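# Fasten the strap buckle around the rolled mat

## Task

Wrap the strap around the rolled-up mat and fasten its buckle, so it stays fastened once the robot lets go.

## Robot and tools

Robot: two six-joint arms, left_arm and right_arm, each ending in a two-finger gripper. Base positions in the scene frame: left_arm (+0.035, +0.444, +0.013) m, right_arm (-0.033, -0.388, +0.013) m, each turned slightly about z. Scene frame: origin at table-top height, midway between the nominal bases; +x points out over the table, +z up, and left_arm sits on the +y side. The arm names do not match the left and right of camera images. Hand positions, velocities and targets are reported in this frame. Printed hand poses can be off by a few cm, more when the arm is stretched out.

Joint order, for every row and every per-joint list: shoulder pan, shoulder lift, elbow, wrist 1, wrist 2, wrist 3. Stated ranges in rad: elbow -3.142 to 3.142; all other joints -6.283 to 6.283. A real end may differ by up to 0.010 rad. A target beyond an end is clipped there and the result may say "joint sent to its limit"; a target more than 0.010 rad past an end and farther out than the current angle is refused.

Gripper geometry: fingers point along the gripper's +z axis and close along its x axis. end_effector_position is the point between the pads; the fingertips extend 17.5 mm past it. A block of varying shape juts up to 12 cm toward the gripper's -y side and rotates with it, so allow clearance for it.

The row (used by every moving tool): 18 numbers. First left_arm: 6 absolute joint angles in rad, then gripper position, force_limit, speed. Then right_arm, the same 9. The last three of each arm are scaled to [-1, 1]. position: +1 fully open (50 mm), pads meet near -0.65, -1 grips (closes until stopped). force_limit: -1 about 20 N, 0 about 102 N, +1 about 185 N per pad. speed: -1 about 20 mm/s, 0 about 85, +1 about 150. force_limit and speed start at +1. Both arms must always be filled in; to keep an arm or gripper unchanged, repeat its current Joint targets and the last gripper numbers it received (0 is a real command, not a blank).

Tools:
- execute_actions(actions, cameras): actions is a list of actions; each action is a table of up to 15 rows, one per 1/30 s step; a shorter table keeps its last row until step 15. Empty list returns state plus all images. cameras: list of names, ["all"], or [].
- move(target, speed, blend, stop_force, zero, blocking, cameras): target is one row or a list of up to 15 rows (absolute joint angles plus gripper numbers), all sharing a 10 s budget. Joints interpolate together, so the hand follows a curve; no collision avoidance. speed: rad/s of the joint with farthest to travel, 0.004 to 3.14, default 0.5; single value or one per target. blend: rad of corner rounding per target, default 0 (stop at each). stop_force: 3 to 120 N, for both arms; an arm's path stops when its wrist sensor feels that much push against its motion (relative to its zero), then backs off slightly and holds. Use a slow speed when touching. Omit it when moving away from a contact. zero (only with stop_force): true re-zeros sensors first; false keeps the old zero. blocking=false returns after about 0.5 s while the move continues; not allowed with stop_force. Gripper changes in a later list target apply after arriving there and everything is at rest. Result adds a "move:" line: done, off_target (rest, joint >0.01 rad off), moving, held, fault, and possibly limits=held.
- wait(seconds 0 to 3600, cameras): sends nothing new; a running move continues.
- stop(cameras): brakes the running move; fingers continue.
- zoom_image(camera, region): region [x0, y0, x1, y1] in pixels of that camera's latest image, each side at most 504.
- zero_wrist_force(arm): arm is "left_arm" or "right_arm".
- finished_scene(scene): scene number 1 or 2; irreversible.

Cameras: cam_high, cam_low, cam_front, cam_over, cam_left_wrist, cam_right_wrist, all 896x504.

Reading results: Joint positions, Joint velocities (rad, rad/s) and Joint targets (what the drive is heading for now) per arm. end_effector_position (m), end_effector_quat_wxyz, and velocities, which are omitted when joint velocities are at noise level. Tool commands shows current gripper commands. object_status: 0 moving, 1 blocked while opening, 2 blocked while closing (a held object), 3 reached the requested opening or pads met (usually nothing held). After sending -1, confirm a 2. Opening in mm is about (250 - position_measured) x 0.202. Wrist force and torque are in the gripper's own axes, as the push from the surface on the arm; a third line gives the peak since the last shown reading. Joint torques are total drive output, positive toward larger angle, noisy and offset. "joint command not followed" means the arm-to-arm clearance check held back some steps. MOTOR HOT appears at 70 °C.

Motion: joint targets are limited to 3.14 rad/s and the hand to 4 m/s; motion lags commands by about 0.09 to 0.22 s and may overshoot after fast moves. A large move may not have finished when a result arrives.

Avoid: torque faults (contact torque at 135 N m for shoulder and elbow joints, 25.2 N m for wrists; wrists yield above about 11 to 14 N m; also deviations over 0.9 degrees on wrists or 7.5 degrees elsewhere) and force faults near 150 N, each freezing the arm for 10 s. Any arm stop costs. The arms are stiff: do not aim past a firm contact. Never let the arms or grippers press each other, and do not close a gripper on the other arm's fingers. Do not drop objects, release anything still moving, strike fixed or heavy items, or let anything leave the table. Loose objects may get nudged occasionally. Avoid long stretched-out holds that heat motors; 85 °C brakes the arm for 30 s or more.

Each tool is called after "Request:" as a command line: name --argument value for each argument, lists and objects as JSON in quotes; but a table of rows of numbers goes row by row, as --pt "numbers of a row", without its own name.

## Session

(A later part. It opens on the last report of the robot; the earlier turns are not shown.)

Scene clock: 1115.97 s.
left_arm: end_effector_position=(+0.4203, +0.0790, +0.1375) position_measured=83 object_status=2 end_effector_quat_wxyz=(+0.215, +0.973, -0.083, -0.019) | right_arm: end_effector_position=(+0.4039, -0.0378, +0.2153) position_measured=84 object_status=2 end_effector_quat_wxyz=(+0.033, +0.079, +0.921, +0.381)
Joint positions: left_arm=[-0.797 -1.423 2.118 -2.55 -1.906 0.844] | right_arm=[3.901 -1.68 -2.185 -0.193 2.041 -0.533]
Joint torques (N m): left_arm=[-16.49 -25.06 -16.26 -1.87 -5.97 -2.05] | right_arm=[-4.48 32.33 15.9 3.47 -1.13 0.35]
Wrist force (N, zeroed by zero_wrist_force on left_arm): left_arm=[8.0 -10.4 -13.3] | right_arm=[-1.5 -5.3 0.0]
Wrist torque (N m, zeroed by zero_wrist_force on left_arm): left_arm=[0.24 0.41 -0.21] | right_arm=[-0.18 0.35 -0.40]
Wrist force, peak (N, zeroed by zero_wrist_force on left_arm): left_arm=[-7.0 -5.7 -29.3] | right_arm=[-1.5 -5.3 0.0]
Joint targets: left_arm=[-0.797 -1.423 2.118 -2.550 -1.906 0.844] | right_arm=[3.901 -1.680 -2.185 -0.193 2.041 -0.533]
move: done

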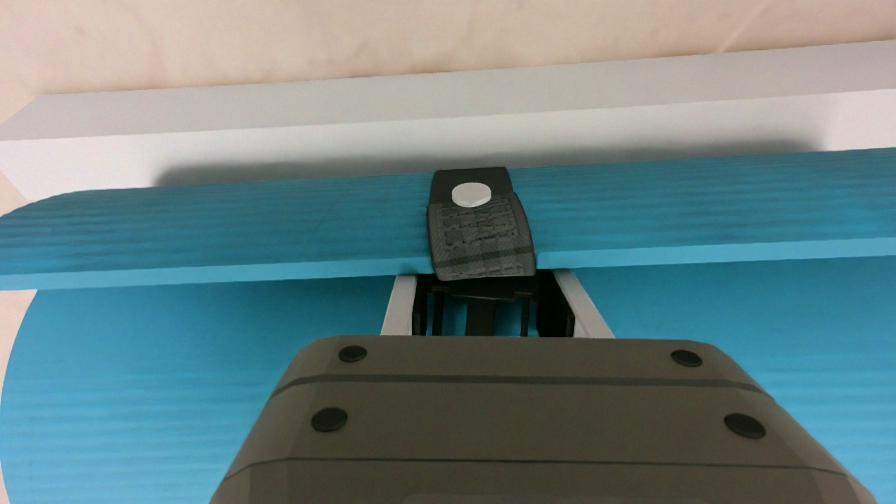

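Request:
move --pt "-0.774 -1.4889 2.1041 -2.4627 -1.9123 0.8675 -1 -0.8 -1 3.9014 -1.6801 -2.1853 -0.193 2.0413 -0.5335 -1 -0.6 -1" --pt "-0.6756 -1.3619 2.1838 -2.9545 -2.2785 0.8016 -1 -0.8 -1 3.9014 -1.6801 -2.1853 -0.193 2.0413 -0.5335 -1 -0.6 -1" --speed 0.2 --stop_force 25 --zero true --cameras '["cam_left_wrist","cam_front","cam_over"]'

Request:
zoom_image --camera "cam_front" --region '[250, 120, 500, 260]'

Scene clock: 1129.63 s.
left_arm: end_effector_position=(+0.4185, +0.0553, +0.1902) position_measured=83 object_status=2 end_effector_quat_wxyz=(+0.421, +0.903, -0.077, -0.036) | right_arm: end_effector_position=(+0.4039, -0.0378, +0.2153) position_measured=84 object_status=2 end_effector_quat_wxyz=(+0.033, +0.079, +0.921, +0.381)
Joint positions: left_arm=[-0.676 -1.362 2.184 -2.954 -2.278 0.802] | right_arm=[3.901 -1.68 -2.185 -0.193 2.041 -0.533]
Joint torques (N m): left_arm=[-7.91 -39.78 -26.91 -1.69 -0.66 2.36] | right_arm=[-3.93 32.53 16.63 3.51 -1.13 0.18]
Wrist force (N, zeroed by zero_wrist_force on left_arm): left_arm=[-1.0 -0.7 -0.1] | right_arm=[-1.3 -4.9 0.0]
Wrist torque (N m, zeroed by zero_wrist_force on left_arm): left_arm=[0.19 0.13 0.06] | right_arm=[-0.15 0.32 -0.40]
Wrist force, peak (N, zeroed by zero_wrist_force on left_arm): left_arm=[8.2 -10.6 -13.7] | right_arm=[-1.3 -5.2 0.1]
Joint targets: left_arm=[-0.676 -1.362 2.184 -2.955 -2.279 0.802] | right_arm=[3.901 -1.680 -2.185 -0.193 2.041 -0.533]
move: done
Images, in order (width x height): cam_front 896x504, cam_over 896x504, cam_left_wrist 896x504.

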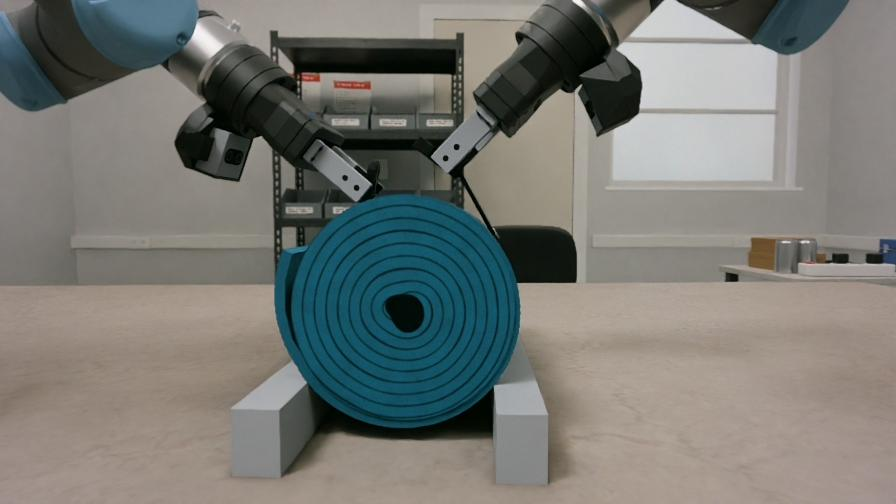

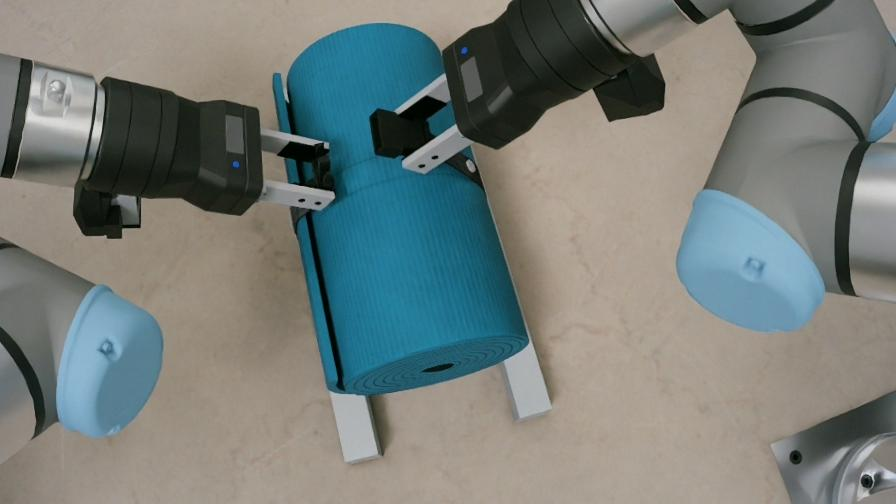

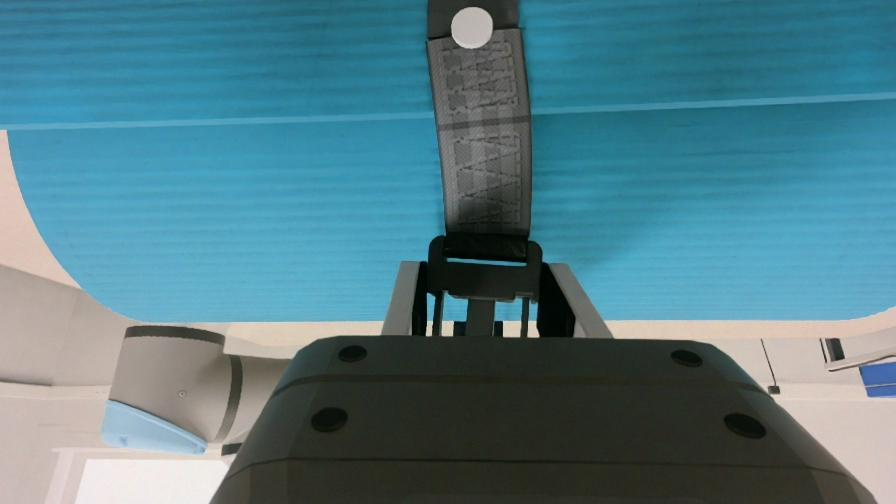

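Scaled by 2.016.

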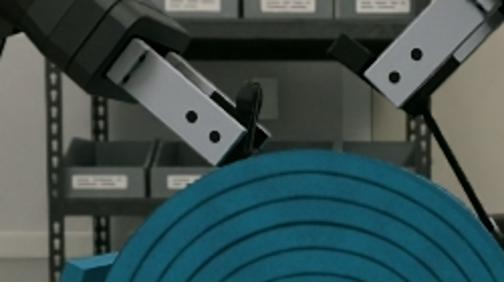

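Request:
move --pt "-0.6756 -1.4 2.17 -2.902 -2.2785 0.8016 -1 -0.8 -1 4.05 -1.657 -1.911 -0.919 1.706 -0.532 -1 -0.6 -1" --pt "-0.9488 -1.458 1.8273 -2.0693 -1.6882 0.7332 -1 -0.8 -1 4.05 -1.657 -1.911 -0.919 1.706 -0.532 -1 -0.6 -1" --pt "-0.9488 -1.4315 1.8723 -2.1408 -1.6882 0.7332 -1 -0.8 -1 4.05 -1.657 -1.911 -0.919 1.706 -0.532 -1 -0.6 -1" --speed 0.25 --stop_force 25 --cameras '["cam_front"]'

Request:
zoom_image --camera "cam_front" --region '[300, 120, 500, 240]'

Scene clock: 1168.67 s.
left_arm: end_effector_position=(+0.4165, +0.0397, +0.1864) position_measured=83 object_status=2 end_effector_quat_wxyz=(+0.087, +0.993, -0.085, -0.007) | right_arm: end_effector_position=(+0.4018, -0.0400, +0.2084) position_measured=84 object_status=2 end_effector_quat_wxyz=(+0.011, +0.085, +0.988, +0.130)
Joint positions: left_arm=[-0.949 -1.431 1.872 -2.141 -1.688 0.733] | right_arm=[4.05 -1.657 -1.911 -0.919 1.706 -0.532]
Joint torques (N m): left_arm=[10.02 -40.24 -30.55 -1.73 0.33 2.26] | right_arm=[-2.97 24.44 24.67 5.68 2.98 0.59]
Wrist force (N, zeroed by zero_wrist_force on left_arm): left_arm=[-0.8 2.0 -0.4] | right_arm=[-1.3 -2.9 2.1]
Wrist torque (N m, zeroed by zero_wrist_force on left_arm): left_arm=[0.41 0.01 0.21] | right_arm=[-0.13 0.03 -0.21]
Wrist force, peak (N, zeroed by zero_wrist_force on left_arm): left_arm=[-4.5 2.7 -11.7] | right_arm=[-1.6 -5.1 0.0]
Joint targets: left_arm=[-0.949 -1.431 1.872 -2.141 -1.688 0.733] | right_arm=[4.050 -1.657 -1.911 -0.919 1.706 -0.532]
move: done

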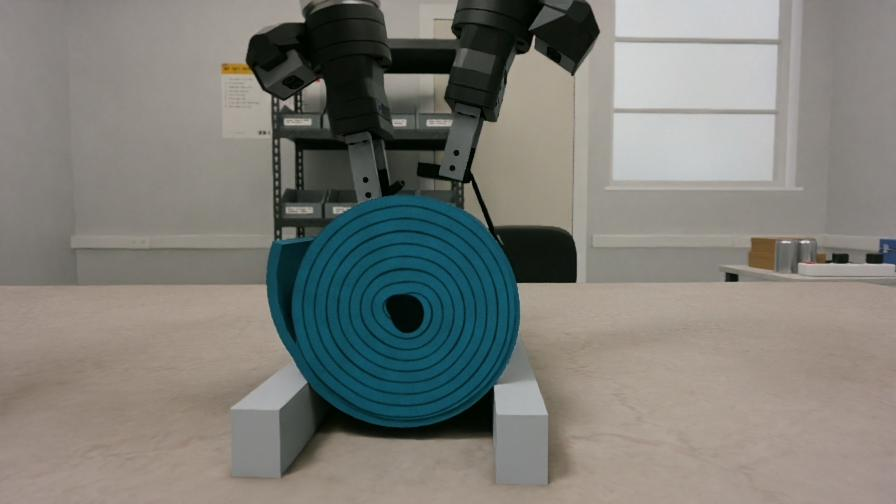

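Scaled by 2.520.

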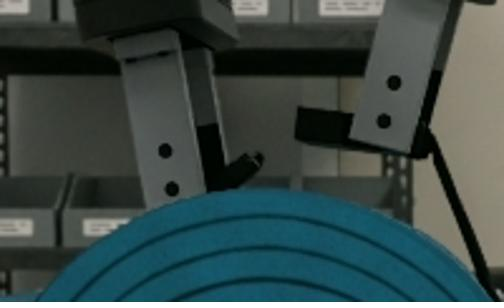

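Request:
move --pt "-0.977 -1.4055 1.8335 -2.1313 -1.6845 0.7052 -1 -0.8 -1 4.05 -1.657 -1.911 -0.919 1.706 -0.532 -1 -0.6 -1" --pt "-0.977 -1.4251 1.799 -2.0773 -1.6845 0.7052 -1 -0.8 -1 4.05 -1.657 -1.911 -0.919 1.706 -0.532 -1 -0.6 -1" --speed 0.06 --stop_force 20 --cameras '["cam_front"]'

Request:
zoom_image --camera "cam_front" --region '[300, 120, 500, 240]'

Scene clock: 1179.77 s.
left_arm: end_effector_position=(+0.4129, +0.0177, +0.2105) position_measured=83 object_status=2 end_effector_quat_wxyz=(+0.087, +0.993, -0.085, -0.007) | right_arm: end_effector_position=(+0.4018, -0.0400, +0.2085) position_measured=84 object_status=2 end_effector_quat_wxyz=(+0.011, +0.085, +0.988, +0.130)
Joint positions: left_arm=[-0.977 -1.425 1.799 -2.077 -1.685 0.705] | right_arm=[4.05 -1.657 -1.911 -0.919 1.706 -0.532]
Joint torques (N m): left_arm=[5.87 -31.98 -25.03 -8.46 -2.56 2.31] | right_arm=[6.93 29.74 31.17 2.86 2.69 -0.32]
Wrist force (N, zeroed by zero_wrist_force on left_arm): left_arm=[-2.0 -5.1 10.1] | right_arm=[-2.2 -5.2 -1.5]
Wrist torque (N m, zeroed by zero_wrist_force on left_arm): left_arm=[0.38 -0.04 0.22] | right_arm=[-0.33 -0.01 -0.19]
Wrist force, peak (N, zeroed by zero_wrist_force on left_arm): left_arm=[-1.3 -15.8 -28.9] | right_arm=[-1.8 -5.9 -2.5]
Joint targets: left_arm=[-0.977 -1.425 1.799 -2.077 -1.685 0.705] | right_arm=[4.050 -1.657 -1.911 -0.919 1.706 -0.532]
move: done

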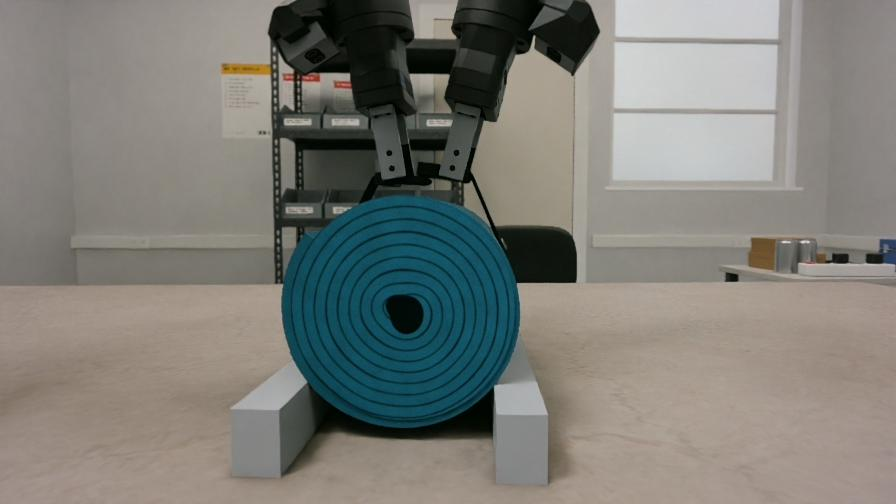

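Scaled by 2.520.

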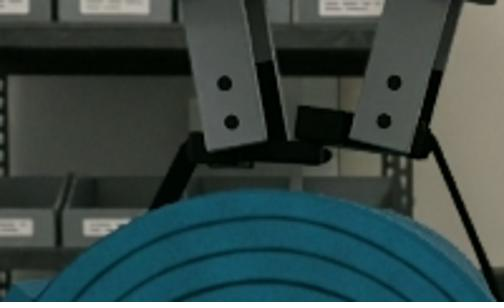

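Request:
move --target '[-0.977,-1.4002,1.8413,-2.1444,-1.6845,0.7052,-1,-0.8,-1,4.05,-1.657,-1.911,-0.919,1.706,-0.532,-1,-0.6,-1]' --speed 0.04 --stop_force 45 --cameras '["cam_front","cam_left_wrist"]'

Request:
zoom_image --camera "cam_front" --region '[300, 120, 500, 240]'

Scene clock: 1189.43 s.
left_arm: end_effector_position=(+0.4130, +0.0176, +0.1875) position_measured=83 object_status=2 end_effector_quat_wxyz=(+0.087, +0.993, -0.085, -0.007) | right_arm: end_effector_position=(+0.4018, -0.0400, +0.2084) position_measured=84 object_status=2 end_effector_quat_wxyz=(+0.011, +0.085, +0.988, +0.130)
Joint positions: left_arm=[-0.977 -1.403 1.837 -2.137 -1.685 0.705] | right_arm=[4.05 -1.657 -1.911 -0.919 1.706 -0.532]
Joint torques (N m): left_arm=[0.93 -26.82 -23.1 -1.97 -1.01 1.68] | right_arm=[7.08 39.29 30.8 6.17 2.46 -0.38]
Wrist force (N, zeroed by zero_wrist_force on left_arm): left_arm=[-5.9 -6.3 -28.6] | right_arm=[-1.3 -4.6 3.9]
Wrist torque (N m, zeroed by zero_wrist_force on left_arm): left_arm=[0.41 0.06 0.22] | right_arm=[-0.19 0.03 -0.21]
Wrist force, peak (N, zeroed by zero_wrist_force on left_arm): left_arm=[-11.1 -10.0 -50.6] | right_arm=[-1.1 -5.0 4.1]
Joint targets: left_arm=[-0.977 -1.403 1.837 -2.137 -1.685 0.705] | right_arm=[4.050 -1.657 -1.911 -0.919 1.706 -0.532]
move: contact (left_arm)

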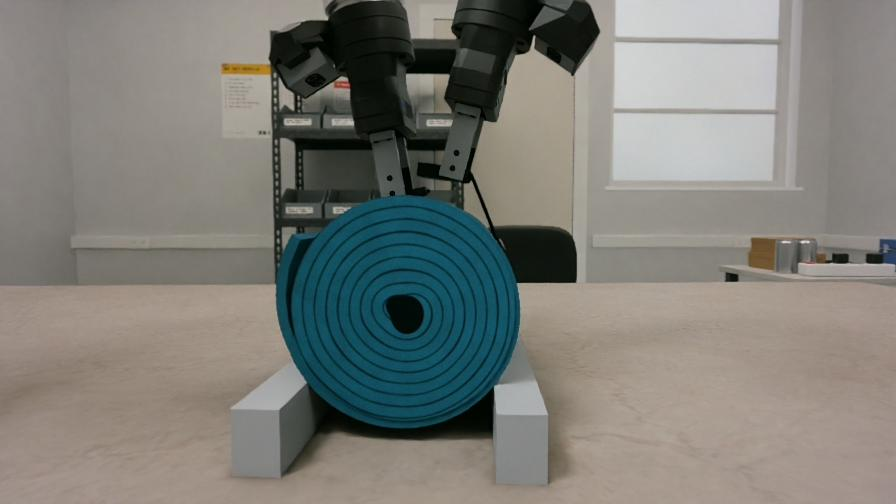

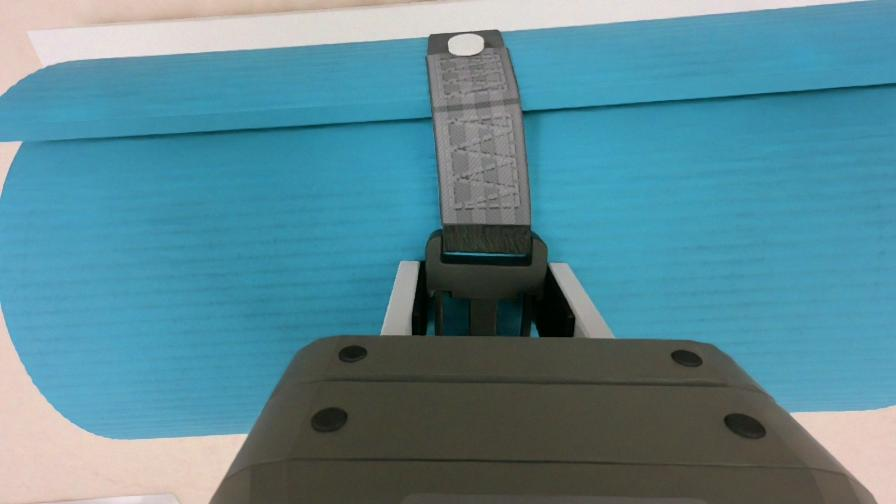

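Scaled by 2.520.

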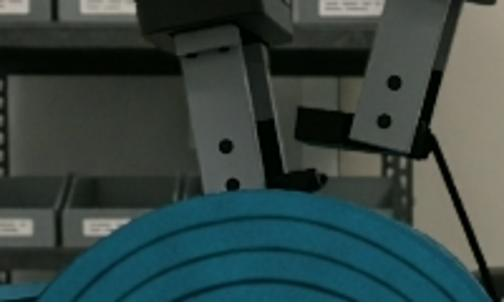

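Request:
move --pt "-0.977 -1.403 1.837 -2.137 -1.685 0.705 -0.98 0 -1 4.05 -1.657 -1.911 -0.919 1.706 -0.532 -1 -0.6 -1" --pt "-0.9488 -1.4395 1.8592 -2.1197 -1.6882 0.7332 -0.98 0 -1 4.05 -1.657 -1.911 -0.919 1.706 -0.532 -1 -0.6 -1" --pt "-0.9488 -1.4395 1.8592 -2.1197 -1.6882 0.7332 -0.98 0 -1 4.05 -1.681 -1.924 -0.882 1.706 -0.532 -1 -0.6 -1" --speed 0.1 --cameras '["cam_front","cam_over"]'

Request:
zoom_image --camera "cam_front" --region '[300, 120, 500, 240]'

Request:
zoom_image --camera "cam_over" --region '[280, 80, 520, 260]'

Scene clock: 1227.73 s.
left_arm: end_effector_position=(+0.4165, +0.0397, +0.1944) position_measured=89 object_status=2 end_effector_quat_wxyz=(+0.087, +0.993, -0.085, -0.007) | right_arm: end_effector_position=(+0.4043, -0.0371, +0.1941) position_measured=84 object_status=2 end_effector_quat_wxyz=(+0.011, +0.085, +0.988, +0.130) end_effector_velocity=(+0.000, -0.001, +0.001) end_effector_angular_velocity=(-0.002, -0.001, +0.000)
Joint positions: left_arm=[-0.949 -1.44 1.859 -2.12 -1.688 0.733] | right_arm=[4.05 -1.681 -1.924 -0.882 1.706 -0.532]
Joint velocities: left_arm=[within noise] | right_arm=[0 0.003 0.001 -0.005 -0.002 0]
Joint torques (N m): left_arm=[-8.73 -23.97 -30.58 -5.83 1.61 -2.54] | right_arm=[5.48 37.98 31.18 1.93 2.34 -0.35]
Wrist force (N, zeroed by zero_wrist_force on left_arm): left_arm=[-0.8 1.5 -0.4] | right_arm=[-0.3 -0.1 -1.5]
Wrist torque (N m, zeroed by zero_wrist_force on left_arm): left_arm=[0.33 0.00 0.11] | right_arm=[-0.02 0.04 -0.18]
Wrist force, peak (N, zeroed by zero_wrist_force on left_arm): left_arm=[-5.8 -6.4 -28.8] | right_arm=[-1.3 -4.8 4.3]
Joint targets: left_arm=[-0.949 -1.440 1.859 -2.120 -1.688 0.733] | right_arm=[4.050 -1.681 -1.924 -0.882 1.706 -0.532]
move: done

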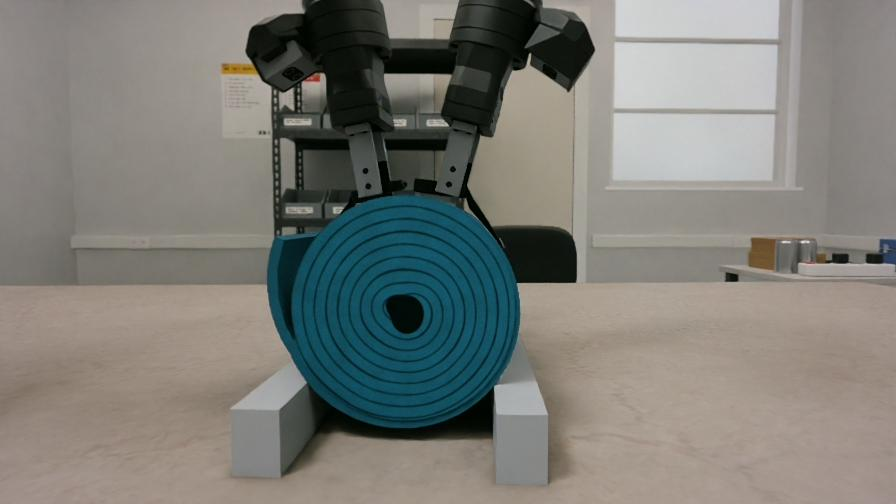

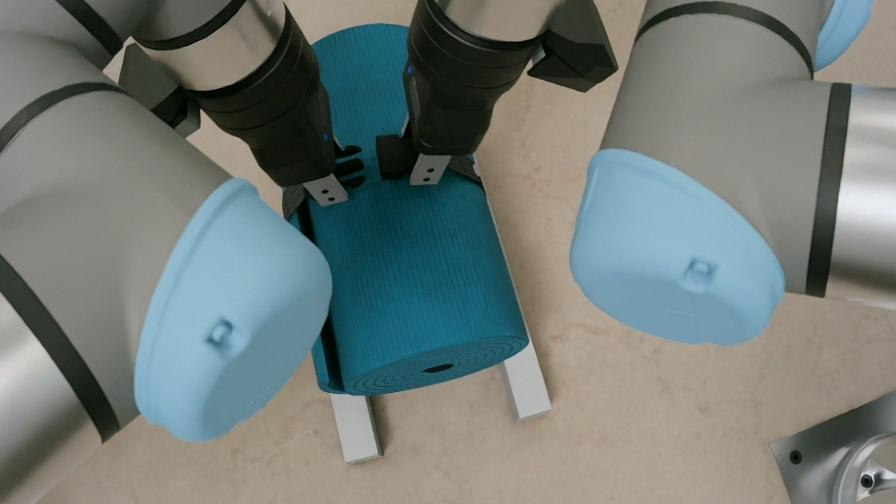

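Scaled by 2.520.

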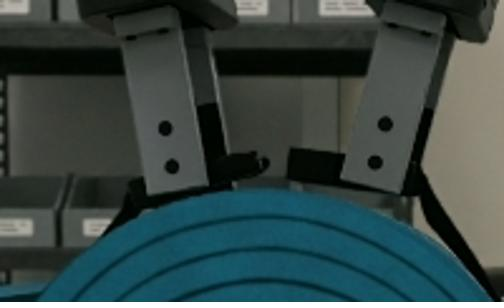

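Scaled by 2.100.

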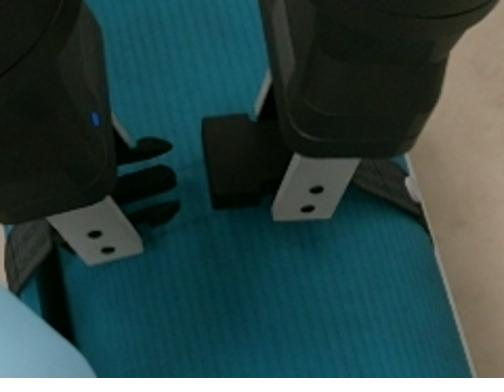

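Request:
move --target '[-0.9595,-1.4249,1.8407,-2.1171,-1.6868,0.7227,-0.98,0,-1,4.05,-1.681,-1.924,-0.882,1.706,-0.532,-1,-0.6,-1]' --speed 0.03 --stop_force 15 --cameras '["cam_front","cam_over","cam_high"]'

Request:
zoom_image --camera "cam_over" --region '[320, 100, 460, 220]'

Request:
zoom_image --camera "cam_front" --region '[340, 150, 480, 220]'

Scene clock: 1240.70 s.
left_arm: end_effector_position=(+0.4162, +0.0298, +0.1951) position_measured=89 object_status=2 end_effector_quat_wxyz=(+0.087, +0.993, -0.085, -0.007) | right_arm: end_effector_position=(+0.4043, -0.0371, +0.1943) position_measured=84 object_status=2 end_effector_quat_wxyz=(+0.011, +0.085, +0.988, +0.130)
Joint positions: left_arm=[-0.96 -1.425 1.841 -2.117 -1.687 0.723] | right_arm=[4.05 -1.681 -1.924 -0.882 1.706 -0.532]
Joint torques (N m): left_arm=[8.43 -41.67 -17.65 -4.17 0.07 2.21] | right_arm=[-5.84 37.49 32.24 4.9 2.18 -0.34]
Wrist force (N, zeroed by zero_wrist_force on left_arm): left_arm=[-0.8 1.0 0.0] | right_arm=[-0.3 -0.1 -1.3]
Wrist torque (N m, zeroed by zero_wrist_force on left_arm): left_arm=[0.33 -0.02 0.20] | right_arm=[-0.02 0.03 -0.19]
Wrist force, peak (N, zeroed by zero_wrist_force on left_arm): left_arm=[-0.9 2.0 -0.3] | right_arm=[-0.5 0.0 -1.5]
Joint targets: left_arm=[-0.960 -1.425 1.841 -2.117 -1.687 0.723] | right_arm=[4.050 -1.681 -1.924 -0.882 1.706 -0.532]
move: done
Images, in order (width x height): cam_high 896x504, cam_front 896x504, cam_over 896x504.

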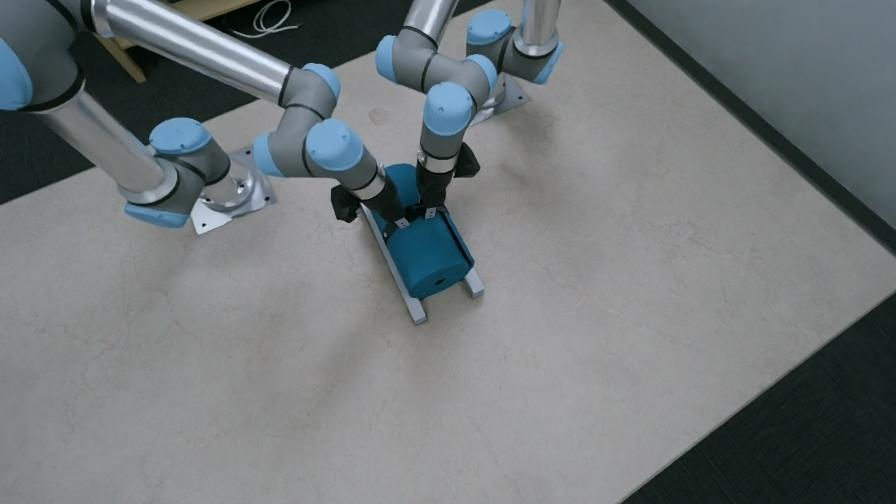

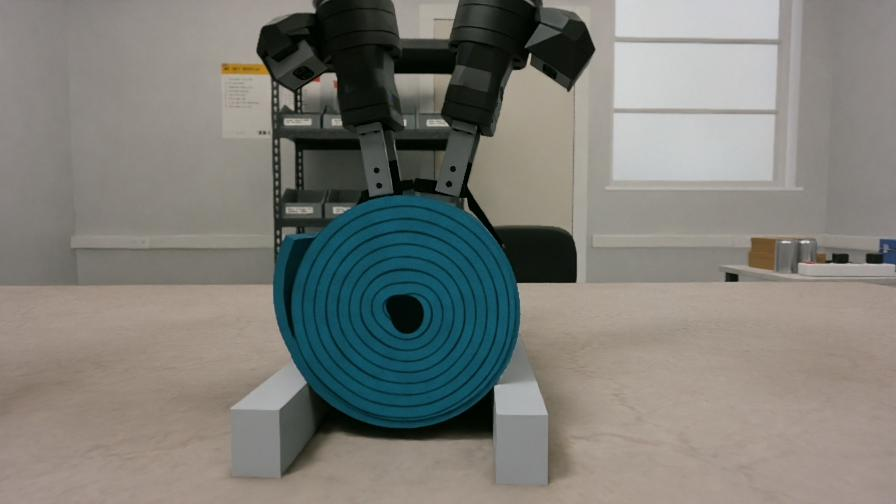

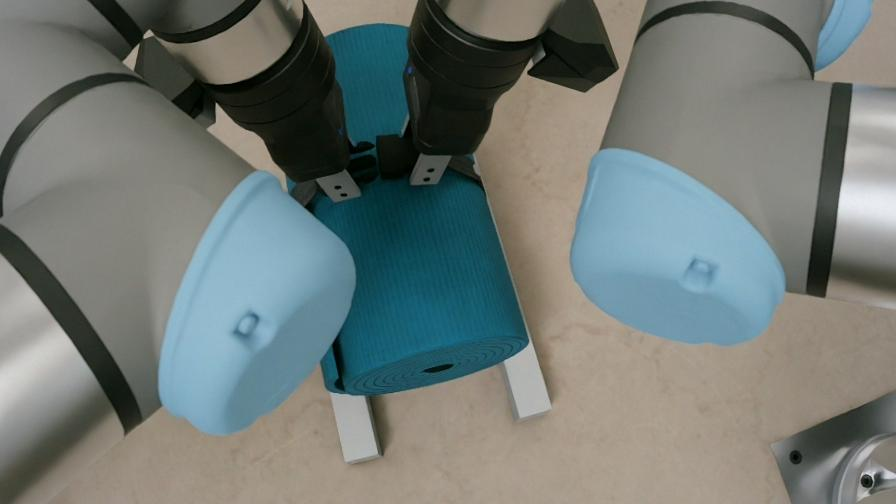

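Scaled by 3.600.

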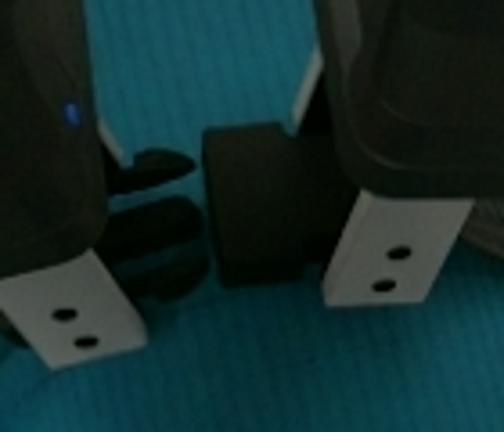

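Scaled by 3.600.

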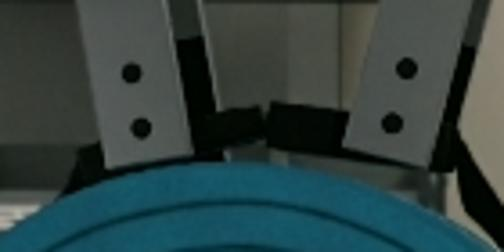

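Request:
move --pt "-0.951 -1.4215 1.8365 -2.1168 -1.688 0.731 -0.98 0 -1 4.05 -1.681 -1.924 -0.882 1.706 -0.532 -1 -0.6 -1" --pt "-0.996 -1.3723 1.7792 -2.1131 -1.6819 0.6862 -0.98 0 -1 4.05 -1.681 -1.924 -0.882 1.706 -0.532 -1 -0.6 -1" --speed 0.03 --stop_force 30 --cameras '["cam_front","cam_over"]'

Request:
zoom_image --camera "cam_over" --region '[320, 100, 460, 220]'

Request:
zoom_image --camera "cam_front" --region '[340, 150, 480, 220]'

Scene clock: 1265.77 s.
left_arm: end_effector_position=(+0.4188, +0.0205, +0.1952) position_measured=89 object_status=2 end_effector_quat_wxyz=(+0.087, +0.993, -0.085, -0.007) | right_arm: end_effector_position=(+0.4043, -0.0371, +0.1944) position_measured=84 object_status=2 end_effector_quat_wxyz=(+0.011, +0.085, +0.988, +0.130)
Joint positions: left_arm=[-0.965 -1.406 1.819 -2.116 -1.686 0.717] | right_arm=[4.05 -1.681 -1.924 -0.882 1.706 -0.532]
Joint torques (N m): left_arm=[1.02 -41.66 -23.37 -9.97 -4.3 2.35] | right_arm=[15.33 30.86 31.91 5.94 3.5 -0.27]
Wrist force (N, zeroed by zero_wrist_force on left_arm): left_arm=[-3.6 -19.9 -4.1] | right_arm=[-2.5 -21.4 -5.8]
Wrist torque (N m, zeroed by zero_wrist_force on left_arm): left_arm=[0.01 -0.12 0.18] | right_arm=[-0.39 -0.12 -0.10]
Wrist force, peak (N, zeroed by zero_wrist_force on left_arm): left_arm=[-3.2 -31.3 -5.3] | right_arm=[-1.9 -31.4 -9.2]
Joint targets: left_arm=[-0.965 -1.406 1.819 -2.116 -1.686 0.717] | right_arm=[4.050 -1.681 -1.924 -0.882 1.706 -0.532]
move: contact (left_arm); path passed 1 of 2 targets; left_arm: the elbow is farthest, 0.040 rad from its target

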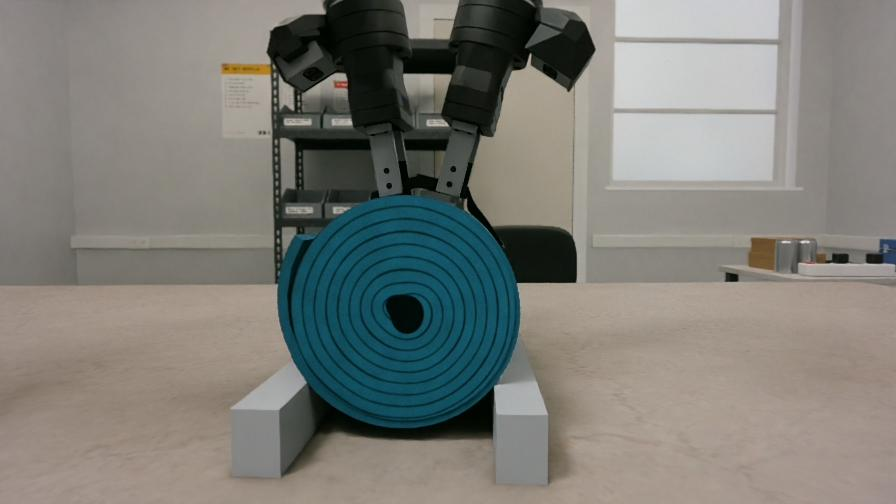

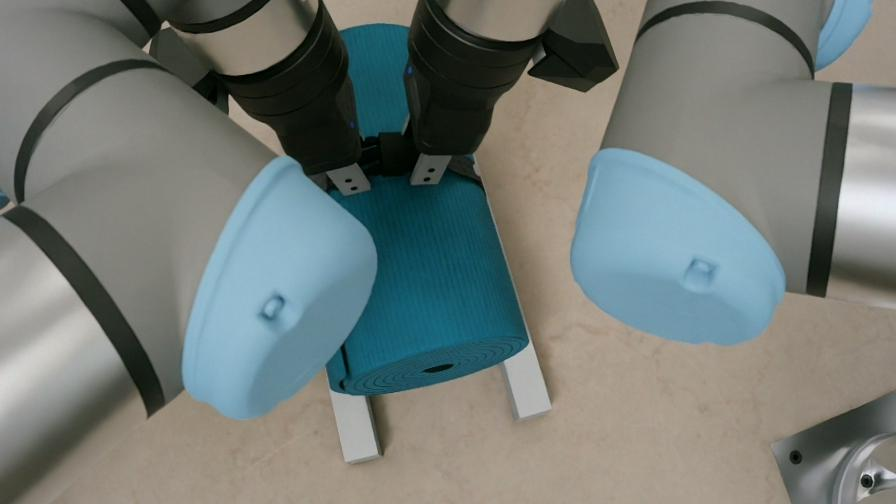

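Scaled by 3.600.

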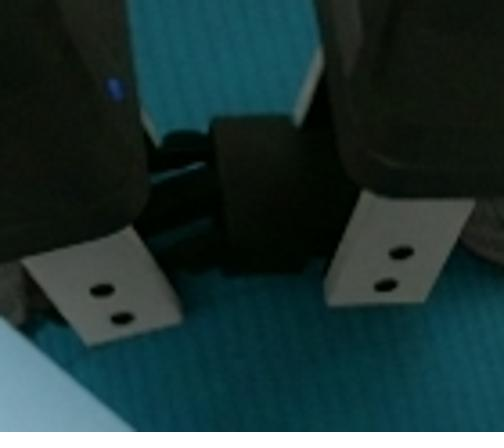

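Scaled by 3.600.

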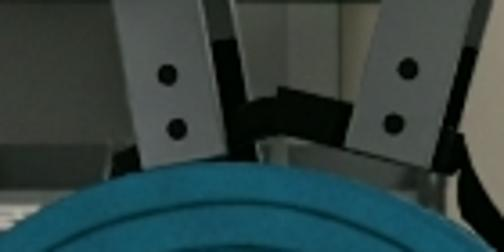

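Request:
move --pt "-0.965 -1.406 1.819 -2.116 -1.686 0.717 -0.98 0 -1 4.05 -1.681 -1.924 -0.882 1.706 -0.532 1 -0.6 0" --pt "-0.965 -1.406 1.819 -2.116 -1.686 0.717 -0.98 0 -1 4.045 -1.62 -1.89 -0.977 1.706 -0.532 1 -0.6 0" --pt "-0.965 -1.406 1.819 -2.116 -1.686 0.717 -0.98 0 -1 3.9261 -1.5775 -2.1003 -0.533 1.9351 -0.5759 1 -0.6 0" --speed 0.3 --cameras '["cam_front","cam_over","cam_right_wrist"]'

Request:
zoom_image --camera "cam_front" --region '[340, 150, 480, 220]'

Scene clock: 1282.87 s.
left_arm: end_effector_position=(+0.4188, +0.0203, +0.1950) position_measured=89 object_status=2 end_effector_quat_wxyz=(+0.087, +0.993, -0.085, -0.007) | right_arm: end_effector_position=(+0.3999, -0.0566, +0.2355) position_measured=3 object_status=3 end_effector_quat_wxyz=(+0.026, +0.082, +0.950, +0.299)
Joint positions: left_arm=[-0.965 -1.406 1.819 -2.116 -1.686 0.717] | right_arm=[3.926 -1.577 -2.1 -0.533 1.935 -0.576]
Joint torques (N m): left_arm=[-9.2 -26.15 -18.88 -6.29 0.34 -2.55] | right_arm=[5.7 11.73 30.08 4.52 -1.83 1]
Wrist force (N, zeroed by zero_wrist_force on left_arm): left_arm=[-1.1 0.6 0.5] | right_arm=[0.0 -0.8 -1.3]
Wrist torque (N m, zeroed by zero_wrist_force on left_arm): left_arm=[0.35 -0.03 0.14] | right_arm=[-0.16 0.10 -0.32]
Wrist force, peak (N, zeroed by zero_wrist_force on left_arm): left_arm=[-3.9 -20.0 -4.1] | right_arm=[-2.7 -21.7 -5.4]
Joint targets: left_arm=[-0.965 -1.406 1.819 -2.116 -1.686 0.717] | right_arm=[3.926 -1.577 -2.100 -0.533 1.935 -0.576]
move: done

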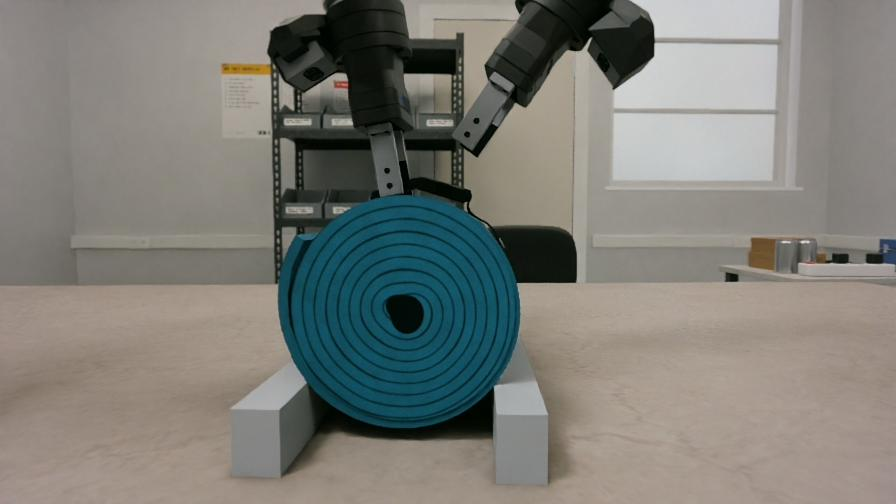

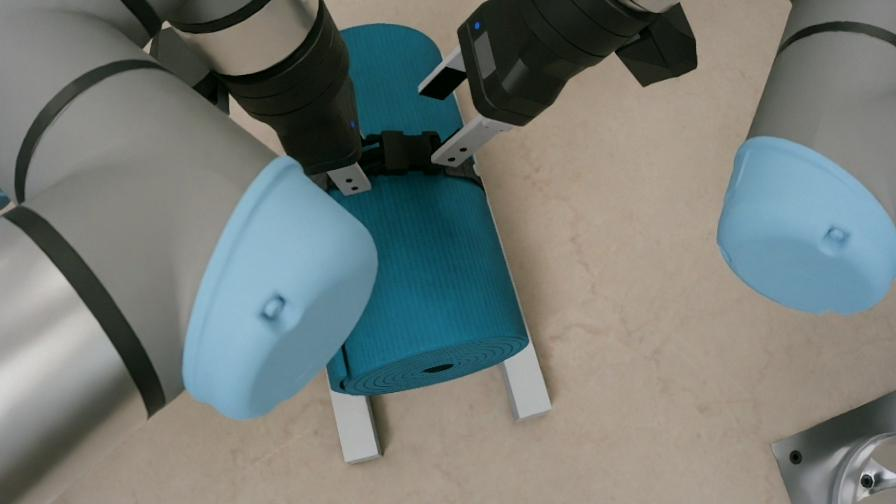

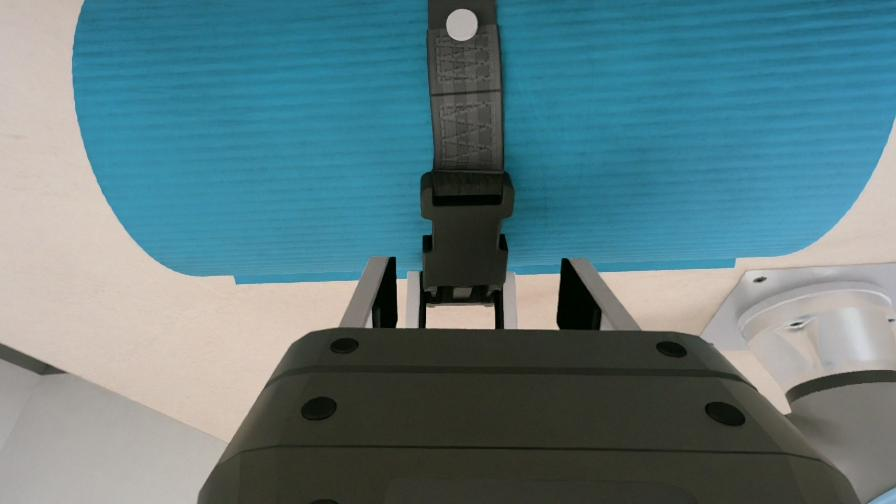

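Scaled by 3.600.

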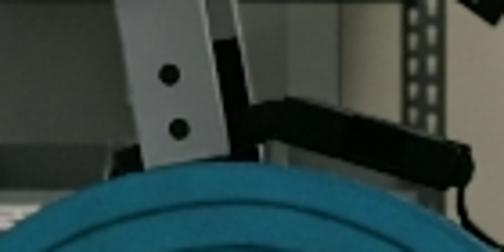

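Request:
move --target '[-0.965,-1.406,1.819,-2.116,-1.686,0.717,-0.98,0,-1,3.8857,-1.7216,-2.2187,-0.1244,2.0506,-0.5475,1,-0.6,0]' --speed 0.12 --stop_force 12 --cameras '["cam_front","cam_right_wrist"]'

Request:
zoom_image --camera "cam_front" --region '[340, 150, 480, 220]'

Scene clock: 1304.23 s.
left_arm: end_effector_position=(+0.4188, +0.0203, +0.1950) position_measured=89 object_status=2 end_effector_quat_wxyz=(+0.087, +0.993, -0.085, -0.007) | right_arm: end_effector_position=(+0.4048, -0.0457, +0.1912) position_measured=3 object_status=3 end_effector_quat_wxyz=(+0.033, +0.079, +0.921, +0.381)
Joint positions: left_arm=[-0.965 -1.406 1.819 -2.116 -1.686 0.717] | right_arm=[3.886 -1.722 -2.219 -0.124 2.051 -0.547]
Joint torques (N m): left_arm=[-7.26 -26.44 -18.35 -6.14 1.3 -2.39] | right_arm=[5.29 35.14 27.17 4.42 -1.89 -0.73]
Wrist force (N, zeroed by zero_wrist_force on left_arm): left_arm=[-1.1 0.6 0.4] | right_arm=[-0.1 -0.7 -1.4]
Wrist torque (N m, zeroed by zero_wrist_force on left_arm): left_arm=[0.35 -0.03 0.14] | right_arm=[-0.14 0.20 -0.46]
Wrist force, peak (N, zeroed by zero_wrist_force on left_arm): left_arm=[-1.2 0.9 0.8] | right_arm=[0.3 -0.1 -1.9]
Joint targets: left_arm=[-0.965 -1.406 1.819 -2.116 -1.686 0.717] | right_arm=[3.886 -1.722 -2.219 -0.124 2.051 -0.548]
move: done

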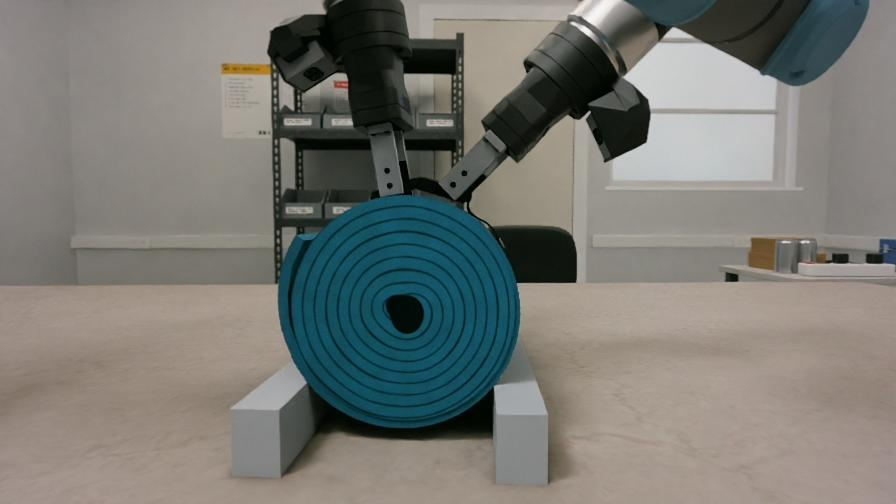

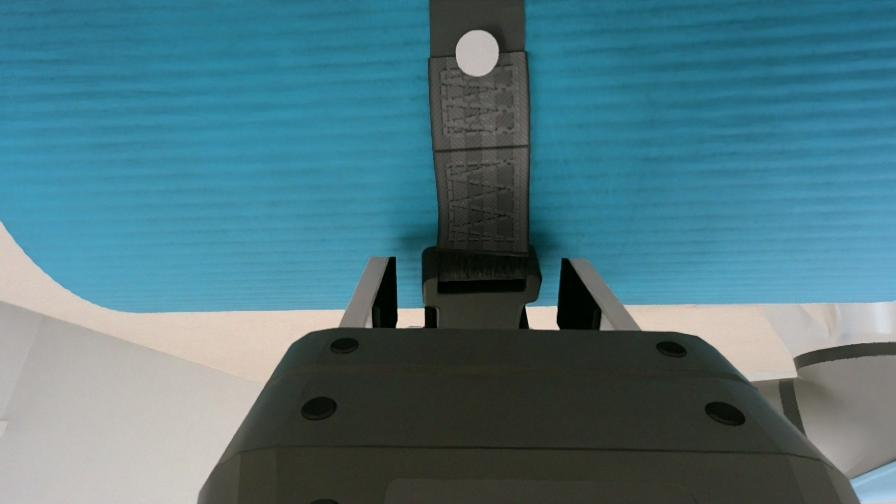

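Scaled by 3.600.

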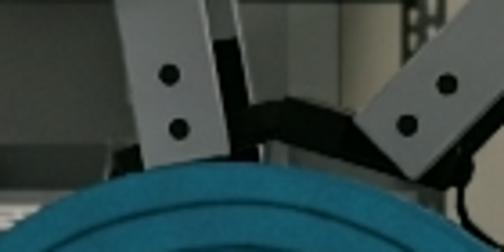

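Request:
move --pt "-0.965 -1.406 1.819 -2.116 -1.686 0.717 -0.98 0 -1 3.886 -1.722 -2.219 -0.124 2.051 -0.547 -1 -0.3 -1" --pt "-0.965 -1.406 1.819 -2.116 -1.686 0.717 -0.98 0 -1 4.0086 -1.6432 -1.9834 -0.7618 1.7804 -0.5546 -1 -0.3 -1" --speed 0.15 --cameras '["cam_front","cam_over"]'

Request:
zoom_image --camera "cam_front" --region '[340, 140, 480, 210]'

Request:
zoom_image --camera "cam_over" --region '[320, 100, 460, 220]'

Scene clock: 1323.90 s.
left_arm: end_effector_position=(+0.4188, +0.0203, +0.1951) position_measured=89 object_status=2 end_effector_quat_wxyz=(+0.087, +0.993, -0.085, -0.007) | right_arm: end_effector_position=(+0.4053, -0.0418, +0.2079) position_measured=86 object_status=2 end_effector_quat_wxyz=(+0.016, +0.084, +0.978, +0.190)
Joint positions: left_arm=[-0.965 -1.406 1.819 -2.116 -1.686 0.717] | right_arm=[4.009 -1.643 -1.983 -0.762 1.78 -0.555]
Joint torques (N m): left_arm=[7.03 -35.06 -16.29 -0.75 1 -1.62] | right_arm=[-3.89 27.69 23.25 8.89 5.2 -1.05]
Wrist force (N, zeroed by zero_wrist_force on left_arm): left_arm=[-2.2 -1.4 -9.8] | right_arm=[-0.7 -13.8 10.0]
Wrist torque (N m, zeroed by zero_wrist_force on left_arm): left_arm=[0.13 0.05 0.17] | right_arm=[-0.10 -0.04 -0.18]
Wrist force, peak (N, zeroed by zero_wrist_force on left_arm): left_arm=[16.4 -48.9 -9.0] | right_arm=[16.2 -42.1 -29.0]
Joint targets: left_arm=[-0.965 -1.406 1.819 -2.116 -1.686 0.717] | right_arm=[4.009 -1.643 -1.983 -0.762 1.780 -0.555]
move: done

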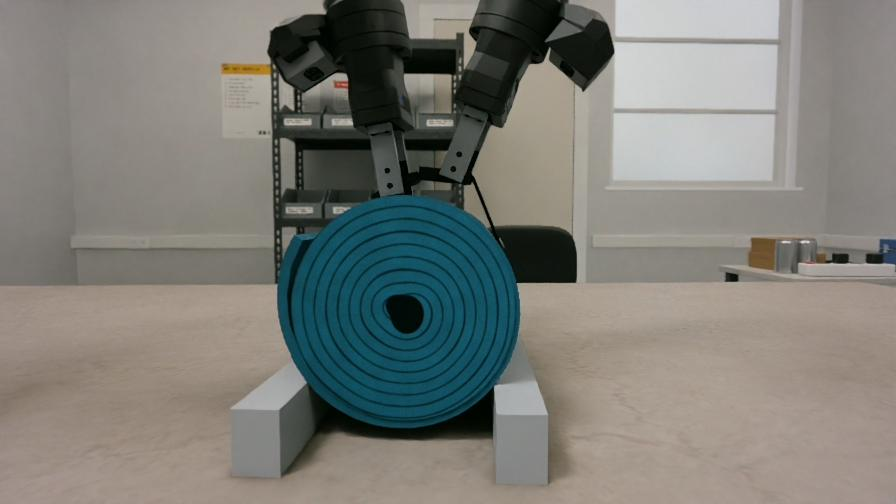

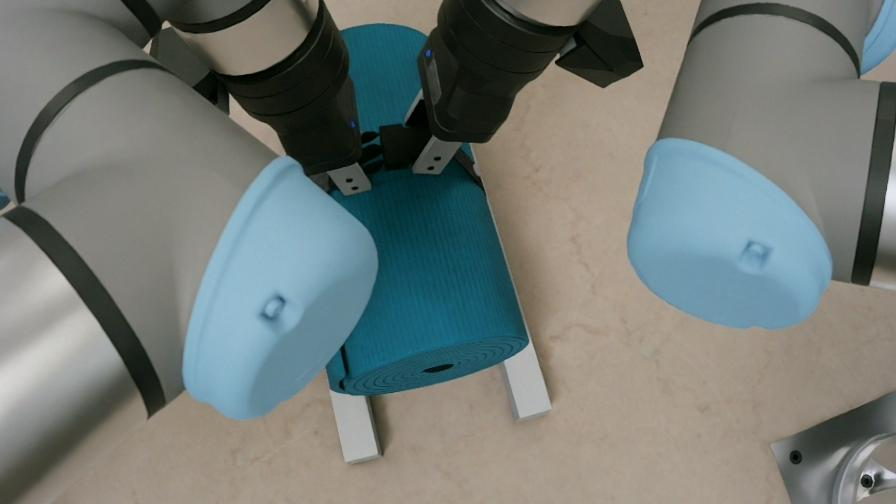

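Scaled by 3.600.

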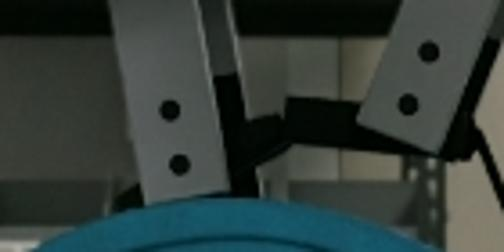

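Scaled by 3.600.

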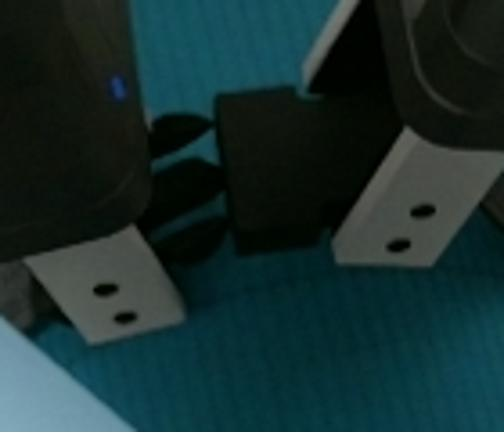

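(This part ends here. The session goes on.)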